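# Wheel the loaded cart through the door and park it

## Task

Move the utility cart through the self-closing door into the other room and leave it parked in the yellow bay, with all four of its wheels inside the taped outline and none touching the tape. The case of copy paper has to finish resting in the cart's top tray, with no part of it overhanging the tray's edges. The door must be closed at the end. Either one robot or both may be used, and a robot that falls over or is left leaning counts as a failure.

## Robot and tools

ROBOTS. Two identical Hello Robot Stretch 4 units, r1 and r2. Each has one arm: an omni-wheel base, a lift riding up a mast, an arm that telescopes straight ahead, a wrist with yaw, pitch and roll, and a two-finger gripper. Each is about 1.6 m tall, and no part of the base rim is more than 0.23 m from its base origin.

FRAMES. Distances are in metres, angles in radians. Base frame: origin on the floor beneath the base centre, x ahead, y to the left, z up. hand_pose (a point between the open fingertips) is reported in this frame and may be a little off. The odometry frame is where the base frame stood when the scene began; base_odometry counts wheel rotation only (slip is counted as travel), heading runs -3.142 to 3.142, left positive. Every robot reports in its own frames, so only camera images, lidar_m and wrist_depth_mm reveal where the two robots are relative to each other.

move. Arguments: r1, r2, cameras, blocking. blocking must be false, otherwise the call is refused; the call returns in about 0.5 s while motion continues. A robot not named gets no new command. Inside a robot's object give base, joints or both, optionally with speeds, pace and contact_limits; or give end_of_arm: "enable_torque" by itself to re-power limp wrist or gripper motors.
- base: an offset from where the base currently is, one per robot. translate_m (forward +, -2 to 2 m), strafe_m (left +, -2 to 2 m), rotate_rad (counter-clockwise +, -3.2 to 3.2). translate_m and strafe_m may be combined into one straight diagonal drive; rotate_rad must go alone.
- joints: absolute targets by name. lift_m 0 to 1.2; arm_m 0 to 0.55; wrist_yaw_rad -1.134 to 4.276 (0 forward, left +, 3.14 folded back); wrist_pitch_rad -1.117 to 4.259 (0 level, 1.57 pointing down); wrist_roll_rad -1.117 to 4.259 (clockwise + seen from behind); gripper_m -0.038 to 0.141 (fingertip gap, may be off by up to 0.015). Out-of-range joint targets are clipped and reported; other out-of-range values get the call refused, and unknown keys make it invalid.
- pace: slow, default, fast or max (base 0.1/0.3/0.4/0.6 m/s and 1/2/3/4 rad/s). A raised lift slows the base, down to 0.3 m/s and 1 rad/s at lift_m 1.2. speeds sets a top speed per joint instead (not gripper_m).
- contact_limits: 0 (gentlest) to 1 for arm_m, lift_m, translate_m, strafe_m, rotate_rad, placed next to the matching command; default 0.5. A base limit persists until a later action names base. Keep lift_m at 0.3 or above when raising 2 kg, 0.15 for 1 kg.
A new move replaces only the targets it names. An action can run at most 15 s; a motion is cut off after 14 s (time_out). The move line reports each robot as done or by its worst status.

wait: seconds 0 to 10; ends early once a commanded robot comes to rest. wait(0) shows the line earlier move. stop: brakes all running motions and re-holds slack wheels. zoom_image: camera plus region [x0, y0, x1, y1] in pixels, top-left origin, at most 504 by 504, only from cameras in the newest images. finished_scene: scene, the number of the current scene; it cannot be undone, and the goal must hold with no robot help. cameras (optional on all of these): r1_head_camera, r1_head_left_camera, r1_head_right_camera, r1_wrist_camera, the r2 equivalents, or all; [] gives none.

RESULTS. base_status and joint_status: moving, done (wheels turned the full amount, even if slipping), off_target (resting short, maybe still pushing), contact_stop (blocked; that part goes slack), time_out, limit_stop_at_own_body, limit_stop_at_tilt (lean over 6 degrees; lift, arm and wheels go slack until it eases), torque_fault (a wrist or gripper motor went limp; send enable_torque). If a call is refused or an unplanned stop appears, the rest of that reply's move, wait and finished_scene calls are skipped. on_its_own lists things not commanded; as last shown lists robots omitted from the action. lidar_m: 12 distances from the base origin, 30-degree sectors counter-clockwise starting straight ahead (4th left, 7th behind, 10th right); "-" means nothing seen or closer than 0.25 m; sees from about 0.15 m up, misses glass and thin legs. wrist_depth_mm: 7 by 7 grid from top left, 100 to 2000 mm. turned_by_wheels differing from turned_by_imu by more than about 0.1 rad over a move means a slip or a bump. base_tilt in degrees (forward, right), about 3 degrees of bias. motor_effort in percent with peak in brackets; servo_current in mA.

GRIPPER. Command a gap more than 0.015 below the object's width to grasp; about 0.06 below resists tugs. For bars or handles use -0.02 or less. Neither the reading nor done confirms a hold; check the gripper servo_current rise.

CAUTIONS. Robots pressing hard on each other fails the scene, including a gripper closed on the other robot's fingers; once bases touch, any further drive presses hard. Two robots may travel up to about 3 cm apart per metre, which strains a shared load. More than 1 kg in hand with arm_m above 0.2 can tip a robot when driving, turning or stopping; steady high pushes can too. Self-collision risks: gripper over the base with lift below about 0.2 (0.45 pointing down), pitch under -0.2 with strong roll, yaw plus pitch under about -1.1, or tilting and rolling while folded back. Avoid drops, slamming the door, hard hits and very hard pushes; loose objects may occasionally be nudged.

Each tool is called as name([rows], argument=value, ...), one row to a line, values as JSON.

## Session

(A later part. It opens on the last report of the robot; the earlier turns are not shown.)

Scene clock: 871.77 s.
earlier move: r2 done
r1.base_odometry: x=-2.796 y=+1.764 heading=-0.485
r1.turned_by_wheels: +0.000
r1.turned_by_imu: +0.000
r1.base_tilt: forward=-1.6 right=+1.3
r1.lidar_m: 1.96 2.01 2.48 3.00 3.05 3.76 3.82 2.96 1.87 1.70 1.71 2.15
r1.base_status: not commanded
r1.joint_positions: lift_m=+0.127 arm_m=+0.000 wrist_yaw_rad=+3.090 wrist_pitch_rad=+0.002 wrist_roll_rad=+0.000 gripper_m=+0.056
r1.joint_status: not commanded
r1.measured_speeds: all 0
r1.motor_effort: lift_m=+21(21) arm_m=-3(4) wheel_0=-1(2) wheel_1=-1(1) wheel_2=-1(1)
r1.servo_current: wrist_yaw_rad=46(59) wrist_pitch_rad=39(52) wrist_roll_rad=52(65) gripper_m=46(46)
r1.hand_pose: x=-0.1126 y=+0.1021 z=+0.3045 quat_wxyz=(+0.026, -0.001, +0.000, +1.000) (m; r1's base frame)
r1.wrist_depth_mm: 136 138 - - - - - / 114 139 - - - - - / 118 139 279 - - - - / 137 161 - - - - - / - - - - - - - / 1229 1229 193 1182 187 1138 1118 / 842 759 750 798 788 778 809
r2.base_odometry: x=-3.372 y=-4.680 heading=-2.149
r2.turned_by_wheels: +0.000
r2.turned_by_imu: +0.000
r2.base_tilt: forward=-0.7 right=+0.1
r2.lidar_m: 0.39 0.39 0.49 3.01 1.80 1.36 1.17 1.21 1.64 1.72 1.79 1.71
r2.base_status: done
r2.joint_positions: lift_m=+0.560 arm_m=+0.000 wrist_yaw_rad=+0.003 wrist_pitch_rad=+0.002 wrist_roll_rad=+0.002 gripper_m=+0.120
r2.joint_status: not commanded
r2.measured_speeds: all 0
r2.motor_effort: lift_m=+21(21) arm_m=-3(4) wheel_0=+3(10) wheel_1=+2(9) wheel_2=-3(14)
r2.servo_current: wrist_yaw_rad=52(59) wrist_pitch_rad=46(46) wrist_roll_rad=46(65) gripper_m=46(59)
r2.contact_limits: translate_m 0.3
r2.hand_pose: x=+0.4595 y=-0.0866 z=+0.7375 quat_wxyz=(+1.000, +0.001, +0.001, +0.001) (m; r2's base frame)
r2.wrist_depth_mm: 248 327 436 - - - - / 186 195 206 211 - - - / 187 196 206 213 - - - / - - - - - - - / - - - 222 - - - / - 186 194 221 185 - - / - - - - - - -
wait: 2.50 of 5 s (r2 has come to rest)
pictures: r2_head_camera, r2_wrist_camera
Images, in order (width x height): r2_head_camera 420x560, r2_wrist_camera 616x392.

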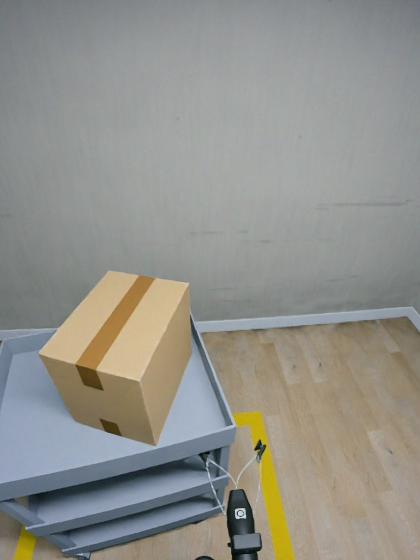

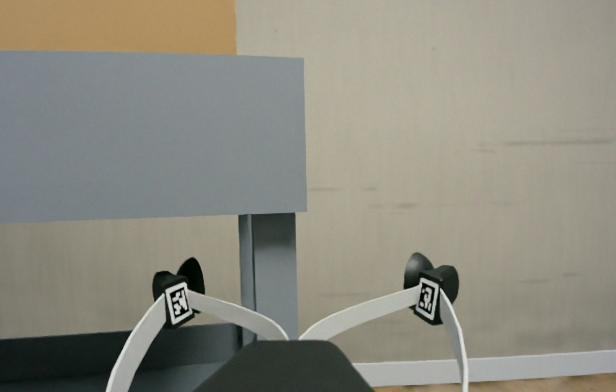

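move(r2={"base":{"translate_m":0.04,"strafe_m":0.022},"pace":"slow","contact_limits":{"translate_m":0.2}}, blocking=false, cameras=[])

wait(seconds=3, cameras=["r2_wrist_camera"])

move(r2={"joints":{"gripper_m":-0.02}}, blocking=false, cameras=[])

wait(seconds=3, cameras=["r2_wrist_camera","r2_head_camera"])

Scene clock: 878.30 s.
move: r2 moving
r1: as last shown
r1.lidar_m: 1.99 2.00 2.50 3.00 3.05 3.75 3.83 2.97 1.86 1.69 1.72 2.16
r1.motor_effort: lift_m=+21(21) arm_m=-4(4) wheel_0=-1(2) wheel_1=-1(1) wheel_2=-1(1)
r1.servo_current: wrist_yaw_rad=46(59) wrist_pitch_rad=39(46) wrist_roll_rad=52(59) gripper_m=39(46)
r1.wrist_depth_mm: 137 139 - - - - - / 114 139 - - - - - / 118 140 279 - - - - / 137 161 - - - - - / - - - - - - - / 1205 1205 194 1182 187 1118 1098 / 854 759 750 798 778 768 798
r2.base_odometry: x=-3.373 y=-4.694 heading=-2.149
r2.turned_by_wheels: +0.000
r2.turned_by_imu: +0.001
r2.base_tilt: forward=-0.7 right=+0.1
r2.lidar_m: 0.38 0.39 0.46 3.01 1.82 1.37 1.20 1.26 1.68 1.73 1.80 1.66
r2.base_status: translate_m moving; strafe_m moving
r2.joint_positions: lift_m=+0.560 arm_m=+0.000 wrist_yaw_rad=+0.003 wrist_pitch_rad=+0.002 wrist_roll_rad=+0.002 gripper_m=+0.120
r2.joint_status: not commanded
r2.measured_speeds: translate_m=+0.048 strafe_m=+0.027 rotate_rad=-0.001 lift_m=+0.000 arm_m=+0.000 wrist_yaw_rad=+0.000 wrist_pitch_rad=+0.000 wrist_roll_rad=+0.000
r2.motor_effort: lift_m=+21(21) arm_m=-4(4) wheel_0=+5(5) wheel_1=+7(9) wheel_2=-10(11)
r2.servo_current: wrist_yaw_rad=46(46) wrist_pitch_rad=46(46) wrist_roll_rad=46(59) gripper_m=52(52)
r2.contact_limits: translate_m 0.2
r2.hand_pose: x=+0.4595 y=-0.0866 z=+0.7375 quat_wxyz=(+1.000, +0.001, +0.001, +0.001) (m; r2's base frame)
r2.wrist_depth_mm: 238 298 397 - - - - / 176 184 193 200 - - - / 177 185 193 202 - - - / - - - - - - - / - - - 208 - - - / - 186 194 163 186 - - / - - - - - - -
pictures: none
No camera images: "cameras" was empty.

Scene clock: 879.33 s.
earlier move: r2 done
r1.base_odometry: x=-2.796 y=+1.764 heading=-0.485
r1.turned_by_wheels: +0.000
r1.turned_by_imu: +0.000
r1.base_tilt: forward=-1.6 right=+1.2
r1.lidar_m: 1.98 2.01 2.48 3.00 3.04 3.76 3.84 2.97 1.91 1.71 1.72 2.14
r1.base_status: not commanded
r1.joint_positions: lift_m=+0.127 arm_m=+0.000 wrist_yaw_rad=+3.090 wrist_pitch_rad=+0.002 wrist_roll_rad=+0.000 gripper_m=+0.056
r1.joint_status: not commanded
r1.measured_speeds: all 0
r1.motor_effort: lift_m=+21(21) arm_m=-3(4) wheel_0=-1(2) wheel_1=-1(1) wheel_2=-1(1)
r1.servo_current: wrist_yaw_rad=39(65) wrist_pitch_rad=33(52) wrist_roll_rad=52(72) gripper_m=46(46)
r1.hand_pose: x=-0.1126 y=+0.1021 z=+0.3045 quat_wxyz=(+0.026, -0.001, +0.000, +1.000) (m; r1's base frame)
r1.wrist_depth_mm: 136 139 - - - - - / 114 139 - - - - - / 118 140 281 - - - - / 137 161 - - - - - / - - - - - - - / 1205 1229 193 1205 188 1138 1118 / 866 759 759 788 788 759 798
r2.base_odometry: x=-3.376 y=-4.725 heading=-2.149
r2.turned_by_wheels: +0.000
r2.turned_by_imu: +0.000
r2.base_tilt: forward=-0.7 right=+0.1
r2.lidar_m: 0.32 0.34 0.44 2.98 1.87 1.41 1.24 1.29 1.69 1.73 1.80 1.67
r2.base_status: done
r2.joint_positions: lift_m=+0.560 arm_m=+0.000 wrist_yaw_rad=+0.003 wrist_pitch_rad=+0.002 wrist_roll_rad=+0.002 gripper_m=+0.120
r2.joint_status: not commanded
r2.measured_speeds: all 0
r2.motor_effort: lift_m=+21(21) arm_m=-3(4) wheel_0=+4(7) wheel_1=+4(9) wheel_2=-6(11)
r2.servo_current: wrist_yaw_rad=46(52) wrist_pitch_rad=46(46) wrist_roll_rad=39(59) gripper_m=59(59)
r2.contact_limits: translate_m 0.2
r2.hand_pose: x=+0.4595 y=-0.0866 z=+0.7375 quat_wxyz=(+1.000, +0.001, +0.001, +0.001) (m; r2's base frame)
r2.wrist_depth_mm: 146 155 164 169 - - - / 149 156 163 172 - - - / 149 156 165 172 - - - / - - - - - - - / - - - 181 - - - / - 186 190 181 185 - - / 554 - - - - - -
wait: 1.03 of 3 s (r2 has come to rest)
pictures: r2_wrist_camera
Images, in order (width x height): r2_wrist_camera 616x392.

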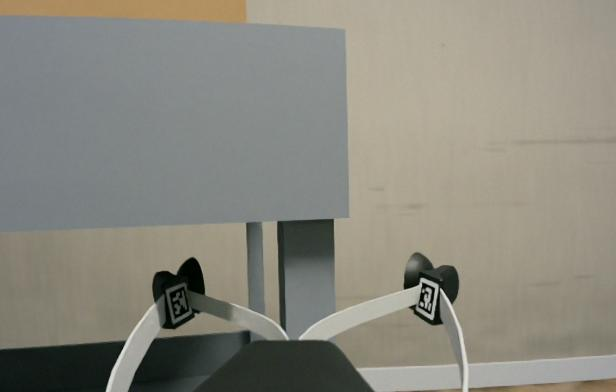

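Scene clock: 879.83 s.
move: r2 moving
r1: as last shown
r1.base_tilt: forward=-1.6 right=+1.3
r1.lidar_m: 1.98 2.02 2.50 3.02 3.03 3.76 3.82 2.93 1.87 1.70 1.72 2.12
r1.motor_effort: lift_m=+20(21) arm_m=-3(4) wheel_0=-1(2) wheel_1=-1(1) wheel_2=-1(1)
r1.servo_current: wrist_yaw_rad=33(65) wrist_pitch_rad=39(46) wrist_roll_rad=59(59) gripper_m=39(46)
r1.wrist_depth_mm: 136 138 - - - - - / 114 139 - - - - - / 118 139 281 - - - - / 137 161 - - - - - / - - - - - - - / 1205 1229 194 1160 187 1118 1118 / 866 768 750 788 788 768 788
r2.base_odometry: x=-3.376 y=-4.725 heading=-2.149
r2.turned_by_wheels: +0.000
r2.turned_by_imu: +0.000
r2.base_tilt: forward=-0.6 right=+0.1
r2.lidar_m: 0.37 0.35 0.42 2.98 1.87 1.41 1.23 1.28 1.71 1.73 1.79 1.67
r2.base_status: not commanded
r2.joint_positions: lift_m=+0.560 arm_m=+0.000 wrist_yaw_rad=+0.003 wrist_pitch_rad=+0.002 wrist_roll_rad=+0.002 gripper_m=+0.106
r2.joint_status: gripper_m moving
r2.measured_speeds: all 0
r2.motor_effort: lift_m=+21(21) arm_m=-4(4) wheel_0=+4(4) wheel_1=+4(4) wheel_2=-6(6)
r2.servo_current: wrist_yaw_rad=52(52) wrist_pitch_rad=39(46) wrist_roll_rad=52(52) gripper_m=98(98)
r2.contact_limits: translate_m 0.2
r2.hand_pose: x=+0.4595 y=-0.0866 z=+0.7375 quat_wxyz=(+1.000, +0.001, +0.001, +0.001) (m; r2's base frame)
r2.wrist_depth_mm: 146 155 164 169 - - - / 149 156 163 171 - - - / 149 156 164 172 - - - / - - - - - - - / - - - 181 - - - / - - 191 181 186 - - / 554 - - - - - -
pictures: none
No camera images: "cameras" was empty.

Scene clock: 881.50 s.
earlier move: r2 done
r1.base_odometry: x=-2.796 y=+1.764 heading=-0.485
r1.turned_by_wheels: +0.000
r1.turned_by_imu: +0.000
r1.base_tilt: forward=-1.6 right=+1.3
r1.lidar_m: 1.98 2.02 2.50 2.98 3.05 3.74 3.83 2.94 1.91 1.71 1.72 2.12
r1.base_status: not commanded
r1.joint_positions: lift_m=+0.127 arm_m=+0.000 wrist_yaw_rad=+3.090 wrist_pitch_rad=+0.002 wrist_roll_rad=+0.000 gripper_m=+0.056
r1.joint_status: not commanded
r1.measured_speeds: all 0
r1.motor_effort: lift_m=+20(21) arm_m=-4(4) wheel_0=-2(2) wheel_1=-1(1) wheel_2=-1(1)
r1.servo_current: wrist_yaw_rad=39(72) wrist_pitch_rad=39(52) wrist_roll_rad=52(59) gripper_m=33(52)
r1.hand_pose: x=-0.1126 y=+0.1021 z=+0.3045 quat_wxyz=(+0.026, -0.001, +0.000, +1.000) (m; r1's base frame)
r1.wrist_depth_mm: 136 138 - - - - - / 114 139 - - - - - / 118 139 282 - - - - / 137 161 - - - - - / - - - - - - - / 1229 1205 194 1182 187 1138 1098 / 866 759 759 798 788 768 798
r2.base_odometry: x=-3.376 y=-4.725 heading=-2.149
r2.turned_by_wheels: +0.000
r2.turned_by_imu: +0.000
r2.base_tilt: forward=-0.7 right=+0.1
r2.lidar_m: 0.35 0.35 0.43 2.99 1.87 1.41 1.22 1.29 1.71 1.71 1.79 1.67
r2.base_status: not commanded
r2.joint_positions: lift_m=+0.560 arm_m=+0.000 wrist_yaw_rad=+0.003 wrist_pitch_rad=+0.002 wrist_roll_rad=+0.002 gripper_m=-0.019
r2.joint_status: all done
r2.measured_speeds: all 0
r2.motor_effort: lift_m=+21(21) arm_m=-4(4) wheel_0=+3(4) wheel_1=+4(4) wheel_2=-4(6)
r2.servo_current: wrist_yaw_rad=46(59) wrist_pitch_rad=39(46) wrist_roll_rad=46(59) gripper_m=85(163)
r2.contact_limits: translate_m 0.2
r2.hand_pose: x=+0.4595 y=-0.0866 z=+0.7375 quat_wxyz=(+1.000, +0.001, +0.001, +0.001) (m; r2's base frame)
r2.wrist_depth_mm: 143 150 157 165 - - - / 144 151 157 164 - - - / 144 151 159 164 - - - / - - - - - - - / - - - 173 - - - / - - 185 174 171 - - / 554 - - - - - -
wait: 1.67 of 3 s (r2 has come to rest)
pictures: r2_head_camera, r2_wrist_camera
Images, in order (width x height): r2_head_camera 420x560, r2_wrist_camera 616x392.

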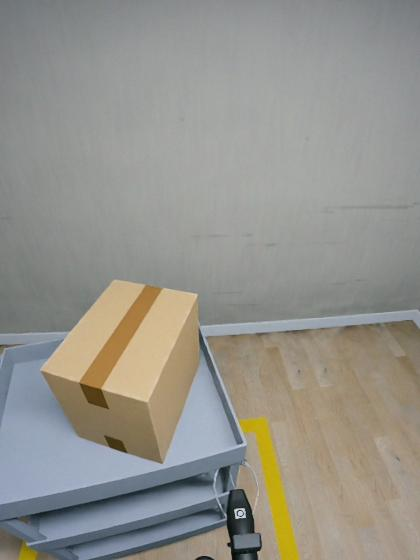

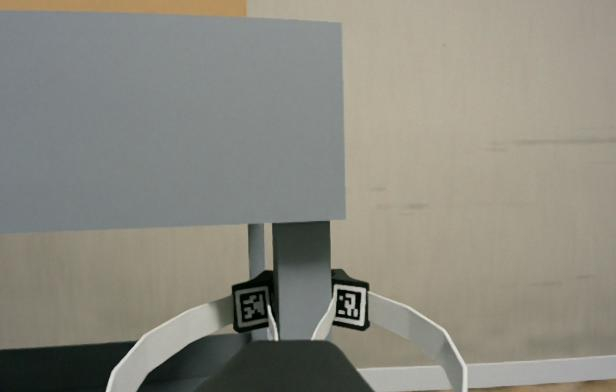

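move(r2={"base":{"translate_m":-0.14},"pace":"slow","contact_limits":{"translate_m":0.6}}, blocking=false, cameras=[])

wait(seconds=4, cameras=["r2_wrist_camera","r2_head_camera"])

move(r2={"joints":{"gripper_m":0.12}}, blocking=false, cameras=[])

wait(seconds=2.5, cameras=[])

move(r2={"base":{"translate_m":-0.6}}, blocking=false, cameras=[])

wait(seconds=5, cameras=["r2_wrist_camera","r2_head_camera"])

zoom_image(camera="r2_head_camera", region=[0, 200, 300, 560])

Scene clock: 915.67 s.
move: r2 moving
r1: as last shown
r1.lidar_m: 1.98 2.02 2.48 3.00 3.04 3.78 3.82 2.93 1.91 1.69 1.72 2.14
r1.motor_effort: lift_m=+21(21) arm_m=-3(4) wheel_0=-1(2) wheel_1=-1(1) wheel_2=-1(1)
r1.servo_current: wrist_yaw_rad=39(52) wrist_pitch_rad=39(46) wrist_roll_rad=46(65) gripper_m=39(52)
r1.wrist_depth_mm: 136 139 - - - - - / 114 139 - - - - - / 118 140 279 - - - - / 137 161 - - - - - / - - - - - - - / 1229 1205 193 1205 187 1182 1118 / 854 768 759 798 788 768 809
r2.base_odometry: x=-3.369 y=-4.715 heading=-2.149
r2.turned_by_wheels: +0.000
r2.turned_by_imu: +0.001
r2.base_tilt: forward=-0.6 right=+0.1
r2.lidar_m: 0.35 0.36 0.43 2.99 1.86 1.38 1.20 1.26 1.70 1.74 1.80 1.65
r2.base_status: translate_m moving
r2.joint_positions: lift_m=+0.560 arm_m=+0.000 wrist_yaw_rad=+0.003 wrist_pitch_rad=+0.002 wrist_roll_rad=+0.002 gripper_m=-0.019
r2.joint_status: not commanded
r2.measured_speeds: translate_m=-0.049 strafe_m=-0.001 rotate_rad=+0.001 lift_m=+0.000 arm_m=+0.000 wrist_yaw_rad=+0.000 wrist_pitch_rad=+0.000 wrist_roll_rad=+0.000
r2.motor_effort: lift_m=+21(21) arm_m=-3(4) wheel_0=-4(8) wheel_1=-6(7) wheel_2=+11(13)
r2.servo_current: wrist_yaw_rad=46(59) wrist_pitch_rad=39(39) wrist_roll_rad=39(59) gripper_m=91(98)
r2.contact_limits: translate_m 0.6
r2.hand_pose: x=+0.4595 y=-0.0866 z=+0.7375 quat_wxyz=(+1.000, +0.001, +0.001, +0.001) (m; r2's base frame)
r2.wrist_depth_mm: 145 152 158 165 - - - / 146 153 158 165 - - - / 147 153 160 164 - - - / - - - - - - - / - - - 173 - - - / - - 185 174 170 - - / 559 - - - - - -
pictures: none
No camera images: "cameras" was empty.

Scene clock: 917.87 s.
earlier move: r2 done
r1.base_odometry: x=-2.796 y=+1.764 heading=-0.485
r1.turned_by_wheels: +0.000
r1.turned_by_imu: +0.000
r1.base_tilt: forward=-1.5 right=+1.3
r1.lidar_m: 1.96 2.03 2.51 3.00 3.03 3.76 3.82 2.95 1.87 1.71 1.69 2.14
r1.base_status: not commanded
r1.joint_positions: lift_m=+0.127 arm_m=+0.000 wrist_yaw_rad=+3.090 wrist_pitch_rad=+0.002 wrist_roll_rad=+0.000 gripper_m=+0.056
r1.joint_status: not commanded
r1.measured_speeds: all 0
r1.motor_effort: lift_m=+21(21) arm_m=-3(4) wheel_0=-1(2) wheel_1=-1(1) wheel_2=-1(1)
r1.servo_current: wrist_yaw_rad=52(65) wrist_pitch_rad=46(46) wrist_roll_rad=46(65) gripper_m=33(52)
r1.hand_pose: x=-0.1126 y=+0.1021 z=+0.3045 quat_wxyz=(+0.026, -0.001, +0.000, +1.000) (m; r1's base frame)
r1.wrist_depth_mm: 136 138 - - - - - / 114 139 - - - - - / 118 140 281 - - - - / 137 161 - - - - - / - - - - - - - / 1229 1205 194 1182 187 1182 1098 / 866 750 750 798 768 759 798
r2.base_odometry: x=-3.299 y=-4.608 heading=-2.149
r2.turned_by_wheels: +0.000
r2.turned_by_imu: +0.000
r2.base_tilt: forward=-0.6 right=+0.1
r2.lidar_m: 0.34 0.42 0.59 2.97 1.66 1.27 1.08 1.14 1.53 1.75 1.80 1.82
r2.base_status: done
r2.joint_positions: lift_m=+0.560 arm_m=+0.000 wrist_yaw_rad=+0.003 wrist_pitch_rad=+0.002 wrist_roll_rad=+0.002 gripper_m=-0.019
r2.joint_status: not commanded
r2.measured_speeds: all 0
r2.motor_effort: lift_m=+21(21) arm_m=-4(4) wheel_0=-3(12) wheel_1=-5(8) wheel_2=+5(14)
r2.servo_current: wrist_yaw_rad=26(59) wrist_pitch_rad=39(46) wrist_roll_rad=46(59) gripper_m=91(98)
r2.contact_limits: translate_m 0.6
r2.hand_pose: x=+0.4595 y=-0.0866 z=+0.7375 quat_wxyz=(+1.000, +0.001, +0.001, +0.001) (m; r2's base frame)
r2.wrist_depth_mm: 213 258 165 163 - - - / 170 168 165 163 - - - / 171 168 166 165 - - - / - - - - - - - / - - - 173 - - - / - - 181 174 169 - - / - - - - - 122 1499
wait: 2.20 of 4 s (r2 has come to rest)
pictures: r2_head_camera, r2_wrist_camera
Images, in order (width x height): r2_head_camera 420x560, r2_wrist_camera 616x392.

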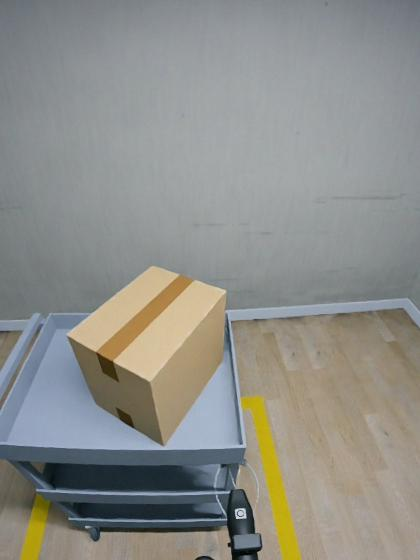

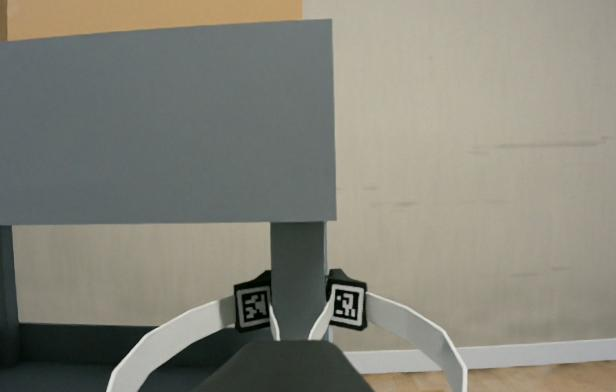

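Scene clock: 918.37 s.
move: r2 moving
r1: as last shown
r1.base_tilt: forward=-1.6 right=+1.2
r1.lidar_m: 1.99 2.00 2.51 2.99 3.04 3.77 3.82 2.93 1.90 1.69 1.71 2.14
r1.motor_effort: lift_m=+21(21) arm_m=-4(4) wheel_0=-1(2) wheel_1=-1(1) wheel_2=-1(1)
r1.servo_current: wrist_yaw_rad=39(52) wrist_pitch_rad=39(46) wrist_roll_rad=59(59) gripper_m=33(46)
r1.wrist_depth_mm: 136 138 - - - - - / 114 139 - - - - - / 118 140 279 - - - - / 137 161 - - - - - / - - - - - - - / 1229 1229 194 1182 187 1138 1138 / 866 759 759 809 788 759 809
r2.base_odometry: x=-3.299 y=-4.608 heading=-2.149
r2.turned_by_wheels: +0.000
r2.turned_by_imu: +0.000
r2.base_tilt: forward=-0.7 right=+0.1
r2.lidar_m: 0.37 0.41 0.58 2.97 1.65 1.24 1.09 1.14 1.50 1.75 1.81 1.79
r2.base_status: not commanded
r2.joint_positions: lift_m=+0.560 arm_m=+0.000 wrist_yaw_rad=+0.003 wrist_pitch_rad=+0.002 wrist_roll_rad=+0.002 gripper_m=+0.005
r2.joint_status: gripper_m moving
r2.measured_speeds: all 0
r2.motor_effort: lift_m=+21(21) arm_m=-4(4) wheel_0=-3(3) wheel_1=-5(5) wheel_2=+5(5)
r2.servo_current: wrist_yaw_rad=52(65) wrist_pitch_rad=39(46) wrist_roll_rad=46(59) gripper_m=72(91)
r2.contact_limits: translate_m 0.6
r2.hand_pose: x=+0.4595 y=-0.0866 z=+0.7375 quat_wxyz=(+1.000, +0.001, +0.001, +0.001) (m; r2's base frame)
r2.wrist_depth_mm: 220 251 314 167 - - - / 171 170 168 167 - - - / 173 171 169 167 - - - / - - - - - - - / - - - 176 - - - / - - 182 177 177 - - / - - - - - - 1464
pictures: none
No camera images: "cameras" was empty.

Scene clock: 920.03 s.
earlier move: r2 done
r1.base_odometry: x=-2.796 y=+1.764 heading=-0.485
r1.turned_by_wheels: +0.000
r1.turned_by_imu: +0.000
r1.base_tilt: forward=-1.6 right=+1.3
r1.lidar_m: 2.00 2.02 2.51 3.02 3.03 3.77 3.81 2.93 1.87 1.70 1.72 2.15
r1.base_status: not commanded
r1.joint_positions: lift_m=+0.127 arm_m=+0.000 wrist_yaw_rad=+3.090 wrist_pitch_rad=+0.002 wrist_roll_rad=+0.000 gripper_m=+0.056
r1.joint_status: not commanded
r1.measured_speeds: all 0
r1.motor_effort: lift_m=+21(21) arm_m=-3(4) wheel_0=-2(2) wheel_1=-1(1) wheel_2=-1(1)
r1.servo_current: wrist_yaw_rad=59(72) wrist_pitch_rad=46(52) wrist_roll_rad=52(72) gripper_m=39(46)
r1.hand_pose: x=-0.1126 y=+0.1021 z=+0.3045 quat_wxyz=(+0.026, -0.001, +0.000, +1.000) (m; r1's base frame)
r1.wrist_depth_mm: 136 138 - - - - - / 114 139 - - - - - / 118 140 281 - - - - / 137 161 - - - - - / - - - - - - - / 1205 1205 194 1205 188 1160 1098 / 854 750 759 809 778 759 798
r2.base_odometry: x=-3.299 y=-4.608 heading=-2.149
r2.turned_by_wheels: +0.000
r2.turned_by_imu: +0.000
r2.base_tilt: forward=-0.7 right=+0.0
r2.lidar_m: 0.37 0.41 0.58 2.99 1.66 1.25 1.08 1.16 1.51 1.74 1.80 1.80
r2.base_status: not commanded
r2.joint_positions: lift_m=+0.560 arm_m=+0.000 wrist_yaw_rad=+0.003 wrist_pitch_rad=+0.002 wrist_roll_rad=+0.002 gripper_m=+0.120
r2.joint_status: all done
r2.measured_speeds: all 0
r2.motor_effort: lift_m=+21(21) arm_m=-4(4) wheel_0=-3(3) wheel_1=-4(5) wheel_2=+5(5)
r2.servo_current: wrist_yaw_rad=46(65) wrist_pitch_rad=39(46) wrist_roll_rad=26(59) gripper_m=52(124)
r2.contact_limits: translate_m 0.6
r2.hand_pose: x=+0.4595 y=-0.0866 z=+0.7375 quat_wxyz=(+1.000, +0.001, +0.001, +0.001) (m; r2's base frame)
r2.wrist_depth_mm: 220 252 325 167 - - - / 173 171 169 167 - - - / 174 171 170 168 - - - / - - - - - - - / - - - 176 - - - / - 185 190 177 185 - - / - - - - - - 1464
wait: 1.67 of 2.5 s (r2 has come to rest)
pictures: none
No camera images: "cameras" was empty.

Scene clock: 920.53 s.
move: r2 moving
r1: as last shown
r1.base_tilt: forward=-1.6 right=+1.2
r1.lidar_m: 1.96 2.00 2.48 3.02 3.03 3.75 3.84 2.96 1.89 1.70 1.73 2.15
r1.motor_effort: lift_m=+21(21) arm_m=-3(4) wheel_0=-1(2) wheel_1=-1(1) wheel_2=-1(1)
r1.servo_current: wrist_yaw_rad=52(65) wrist_pitch_rad=39(52) wrist_roll_rad=52(65) gripper_m=39(46)
r1.wrist_depth_mm: 136 139 - - - - - / 114 139 - - - - - / 118 139 279 - - - - / 137 161 - - - - - / - - - - - - - / 1205 1205 193 1205 187 1138 1138 / 866 759 759 798 788 759 798
r2.base_odometry: x=-3.282 y=-4.582 heading=-2.149
r2.turned_by_wheels: +0.000
r2.turned_by_imu: +0.000
r2.base_tilt: forward=-0.6 right=+0.1
r2.lidar_m: 0.41 0.44 0.63 2.97 1.60 1.22 1.03 1.11 1.43 1.73 1.79 1.85
r2.base_status: translate_m moving
r2.joint_positions: lift_m=+0.560 arm_m=+0.000 wrist_yaw_rad=+0.003 wrist_pitch_rad=+0.002 wrist_roll_rad=+0.002 gripper_m=+0.120
r2.joint_status: not commanded
r2.measured_speeds: translate_m=-0.121 strafe_m=+0.000 rotate_rad=+0.001 lift_m=+0.000 arm_m=+0.000 wrist_yaw_rad=+0.000 wrist_pitch_rad=+0.000 wrist_roll_rad=+0.000
r2.motor_effort: lift_m=+21(21) arm_m=-3(4) wheel_0=-5(10) wheel_1=-8(8) wheel_2=+12(13)
r2.servo_current: wrist_yaw_rad=52(59) wrist_pitch_rad=39(52) wrist_roll_rad=46(59) gripper_m=52(59)
r2.hand_pose: x=+0.4595 y=-0.0866 z=+0.7375 quat_wxyz=(+1.000, +0.001, +0.001, +0.001) (m; r2's base frame)
r2.wrist_depth_mm: 251 291 357 455 - - - / 202 200 197 195 - - - / 202 200 198 196 - - - / - - - 198 - - - / - - - 205 - - - / - 185 190 206 186 - - / - - - - - 1430 1464
pictures: none
No camera images: "cameras" was empty.

Scene clock: 923.53 s.
earlier move: r2 done
r1.base_odometry: x=-2.796 y=+1.764 heading=-0.485
r1.turned_by_wheels: +0.000
r1.turned_by_imu: +0.000
r1.base_tilt: forward=-1.6 right=+1.2
r1.lidar_m: 1.98 2.01 2.51 3.01 3.03 3.74 3.81 2.95 1.88 1.69 1.70 2.13
r1.base_status: not commanded
r1.joint_positions: lift_m=+0.127 arm_m=+0.000 wrist_yaw_rad=+3.090 wrist_pitch_rad=+0.002 wrist_roll_rad=+0.000 gripper_m=+0.056
r1.joint_status: not commanded
r1.measured_speeds: all 0
r1.motor_effort: lift_m=+21(21) arm_m=-3(4) wheel_0=-1(2) wheel_1=-1(1) wheel_2=-1(1)
r1.servo_current: wrist_yaw_rad=52(65) wrist_pitch_rad=39(52) wrist_roll_rad=39(65) gripper_m=46(52)
r1.hand_pose: x=-0.1126 y=+0.1021 z=+0.3045 quat_wxyz=(+0.026, -0.001, +0.000, +1.000) (m; r1's base frame)
r1.wrist_depth_mm: 136 139 - - - - - / 114 139 - - - - - / 118 140 281 - - - - / 137 160 - - - - - / - - - - - - - / 1229 1229 194 1205 187 1138 1098 / 878 759 759 809 788 768 809
r2.base_odometry: x=-2.971 y=-4.106 heading=-2.149
r2.turned_by_wheels: +0.000
r2.turned_by_imu: +0.000
r2.base_tilt: forward=-0.7 right=+0.0
r2.lidar_m: 0.97 1.02 3.10 2.41 0.89 0.62 0.49 0.53 0.71 1.72 1.84 2.40
r2.base_status: done
r2.joint_positions: lift_m=+0.560 arm_m=+0.000 wrist_yaw_rad=+0.003 wrist_pitch_rad=+0.002 wrist_roll_rad=+0.002 gripper_m=+0.120
r2.joint_status: not commanded
r2.measured_speeds: all 0
r2.motor_effort: lift_m=+20(21) arm_m=-4(4) wheel_0=-2(11) wheel_1=-4(9) wheel_2=+2(14)
r2.servo_current: wrist_yaw_rad=46(65) wrist_pitch_rad=33(52) wrist_roll_rad=39(59) gripper_m=52(59)
r2.hand_pose: x=+0.4595 y=-0.0866 z=+0.7376 quat_wxyz=(+1.000, +0.001, +0.001, +0.001) (m; r2's base frame)
r2.wrist_depth_mm: - - - - - - - / - - 842 - - - - / - - 842 1025 - - - / - - - - - - - / - - - - - - - / - 189 190 778 200 - - / 1576 1499 - - 1661 1499 1537
wait: 3.00 of 5 s (r2 has come to rest)
pictures: r2_head_camera, r2_wrist_camera
Images, in order (width x height): r2_head_camera 420x560, r2_wrist_camera 616x392.

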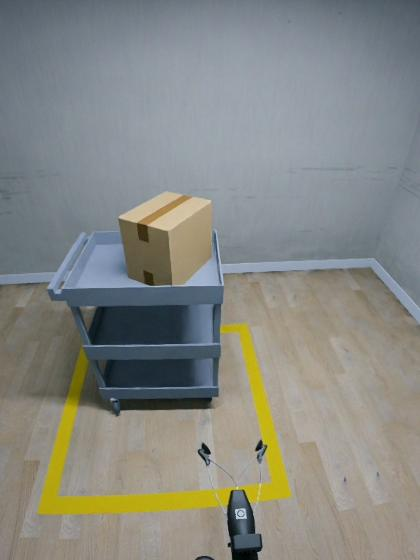

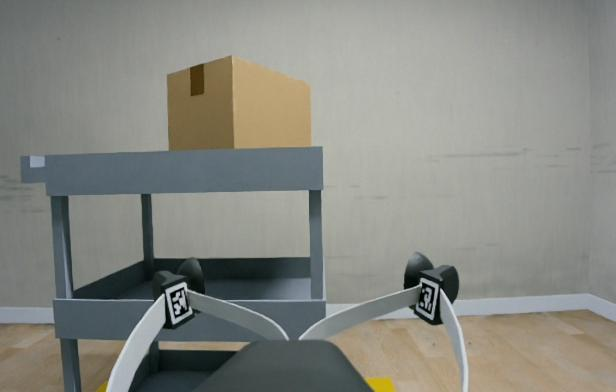

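Scaled by 1.400 from the camera's 420x560 image, which has a finer 1200x1600 frame.

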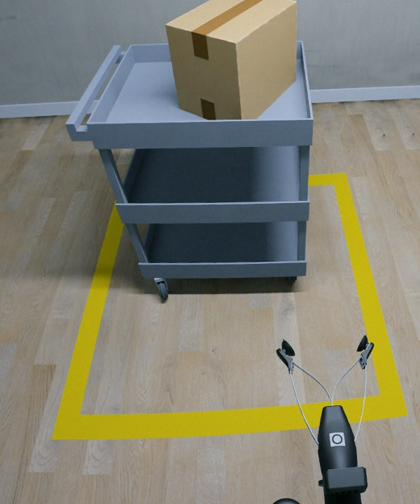

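move(r2={"base":{"strafe_m":-0.8},"pace":"fast"}, blocking=false, cameras=[])

wait(seconds=5, cameras=["r2_head_camera","r2_head_left_camera"])

zoom_image(camera="r2_head_camera", region=[0, 250, 200, 500])

Scene clock: 933.83 s.
move: r2 moving
r1: as last shown
r1.base_tilt: forward=-1.6 right=+1.3
r1.lidar_m: 1.98 2.01 2.48 2.99 3.04 3.77 3.81 2.93 1.90 1.71 1.73 2.15
r1.motor_effort: lift_m=+21(21) arm_m=-4(4) wheel_0=-1(2) wheel_1=-1(1) wheel_2=-1(1)
r1.servo_current: wrist_yaw_rad=39(65) wrist_pitch_rad=46(46) wrist_roll_rad=46(52) gripper_m=39(46)
r1.wrist_depth_mm: 136 139 - - - - - / 114 139 - - - - - / 118 140 281 - - - - / 137 160 - - - - - / - - - - - - - / 1229 1229 193 1205 188 1118 1098 / 866 750 750 809 788 778 788
r2.base_odometry: x=-3.020 y=-4.074 heading=-2.150
r2.turned_by_wheels: +0.000
r2.turned_by_imu: +0.000
r2.base_tilt: forward=-0.7 right=+0.0
r2.lidar_m: 0.99 1.04 3.17 2.40 0.87 0.62 0.50 0.52 0.72 1.72 1.76 2.39
r2.base_status: strafe_m moving
r2.joint_positions: lift_m=+0.560 arm_m=+0.000 wrist_yaw_rad=+0.003 wrist_pitch_rad=+0.002 wrist_roll_rad=+0.002 gripper_m=+0.120
r2.joint_status: not commanded
r2.measured_speeds: translate_m=+0.001 strafe_m=-0.225 rotate_rad=-0.004 lift_m=+0.000 arm_m=+0.000 wrist_yaw_rad=+0.000 wrist_pitch_rad=+0.000 wrist_roll_rad=+0.000
r2.motor_effort: lift_m=+20(20) arm_m=-4(4) wheel_0=+12(15) wheel_1=-11(16) wheel_2=+0(2)
r2.servo_current: wrist_yaw_rad=52(52) wrist_pitch_rad=33(46) wrist_roll_rad=52(52) gripper_m=46(52)
r2.hand_pose: x=+0.4595 y=-0.0866 z=+0.7376 quat_wxyz=(+1.000, +0.001, +0.001, +0.001) (m; r2's base frame)
r2.wrist_depth_mm: - - - - - - - / - - 854 - - - - / - - 842 - - - - / - - - - - - - / - - - - - - - / - 191 190 - 199 - - / 1537 1661 - - 1661 1537 1537
pictures: none
No camera images: "cameras" was empty.

Scene clock: 936.50 s.
earlier move: r2 done
r1.base_odometry: x=-2.796 y=+1.764 heading=-0.485
r1.turned_by_wheels: +0.000
r1.turned_by_imu: +0.000
r1.base_tilt: forward=-1.6 right=+1.3
r1.lidar_m: 2.00 2.02 2.47 3.01 3.04 3.76 3.83 2.92 1.91 1.70 1.72 2.14
r1.base_status: not commanded
r1.joint_positions: lift_m=+0.127 arm_m=+0.000 wrist_yaw_rad=+3.090 wrist_pitch_rad=+0.002 wrist_roll_rad=+0.000 gripper_m=+0.056
r1.joint_status: not commanded
r1.measured_speeds: all 0
r1.motor_effort: lift_m=+21(21) arm_m=-4(4) wheel_0=-2(2) wheel_1=-1(1) wheel_2=-1(1)
r1.servo_current: wrist_yaw_rad=52(65) wrist_pitch_rad=46(52) wrist_roll_rad=46(65) gripper_m=39(52)
r1.hand_pose: x=-0.1126 y=+0.1021 z=+0.3045 quat_wxyz=(+0.026, -0.001, +0.000, +1.000) (m; r1's base frame)
r1.wrist_depth_mm: 136 138 - - - - - / 114 139 - - - - - / 117 139 279 - - - - / 137 160 - - - - - / - - - - - - - / 1229 1229 193 1182 187 1160 1098 / 866 750 759 798 788 768 798
r2.base_odometry: x=-3.641 y=-3.669 heading=-2.149
r2.turned_by_wheels: +0.000
r2.turned_by_imu: +0.001
r2.base_tilt: forward=-0.7 right=+0.1
r2.lidar_m: 2.31 1.20 1.44 2.26 0.72 0.50 0.47 0.49 0.64 0.96 0.98 1.36
r2.base_status: done
r2.joint_positions: lift_m=+0.560 arm_m=+0.000 wrist_yaw_rad=+0.003 wrist_pitch_rad=+0.002 wrist_roll_rad=+0.002 gripper_m=+0.120
r2.joint_status: not commanded
r2.measured_speeds: all 0
r2.motor_effort: lift_m=+20(20) arm_m=-4(4) wheel_0=+1(15) wheel_1=+0(16) wheel_2=+0(2)
r2.servo_current: wrist_yaw_rad=59(65) wrist_pitch_rad=39(46) wrist_roll_rad=33(59) gripper_m=46(59)
r2.hand_pose: x=+0.4595 y=-0.0867 z=+0.7376 quat_wxyz=(+1.000, +0.001, +0.001, +0.001) (m; r2's base frame)
r2.wrist_depth_mm: - - - - - - - / - - - - - - - / - - - - - - - / - - - - - - - / - - - - - - - / 1983 - 200 - 200 - - / 1863 1576 1708 - 1661 1537 -
wait: 2.67 of 5 s (r2 has come to rest)
pictures: r2_head_camera, r2_head_left_camera
Images, in order (width x height): r2_head_camera 420x560, r2_head_left_camera 420x672.

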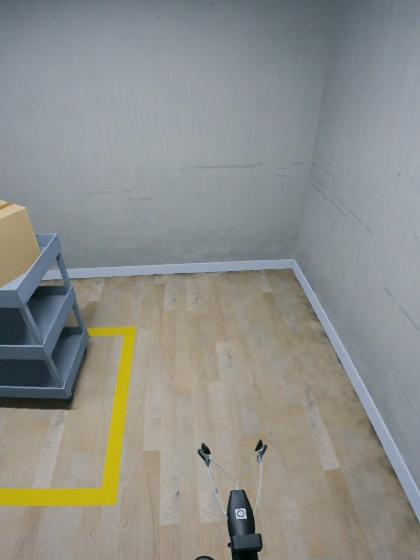

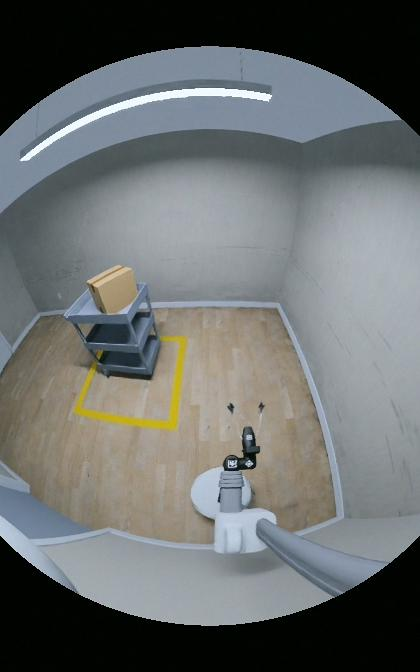

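Scaled by 2.016 from the camera's 420x560 image, which has a finer 1200x1600 frame.

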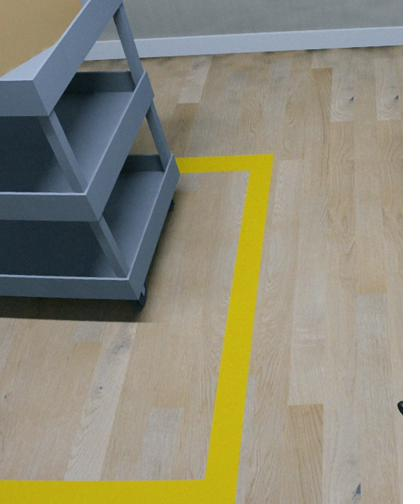

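finished_scene(scene=1)

The scene is finished: the task was done.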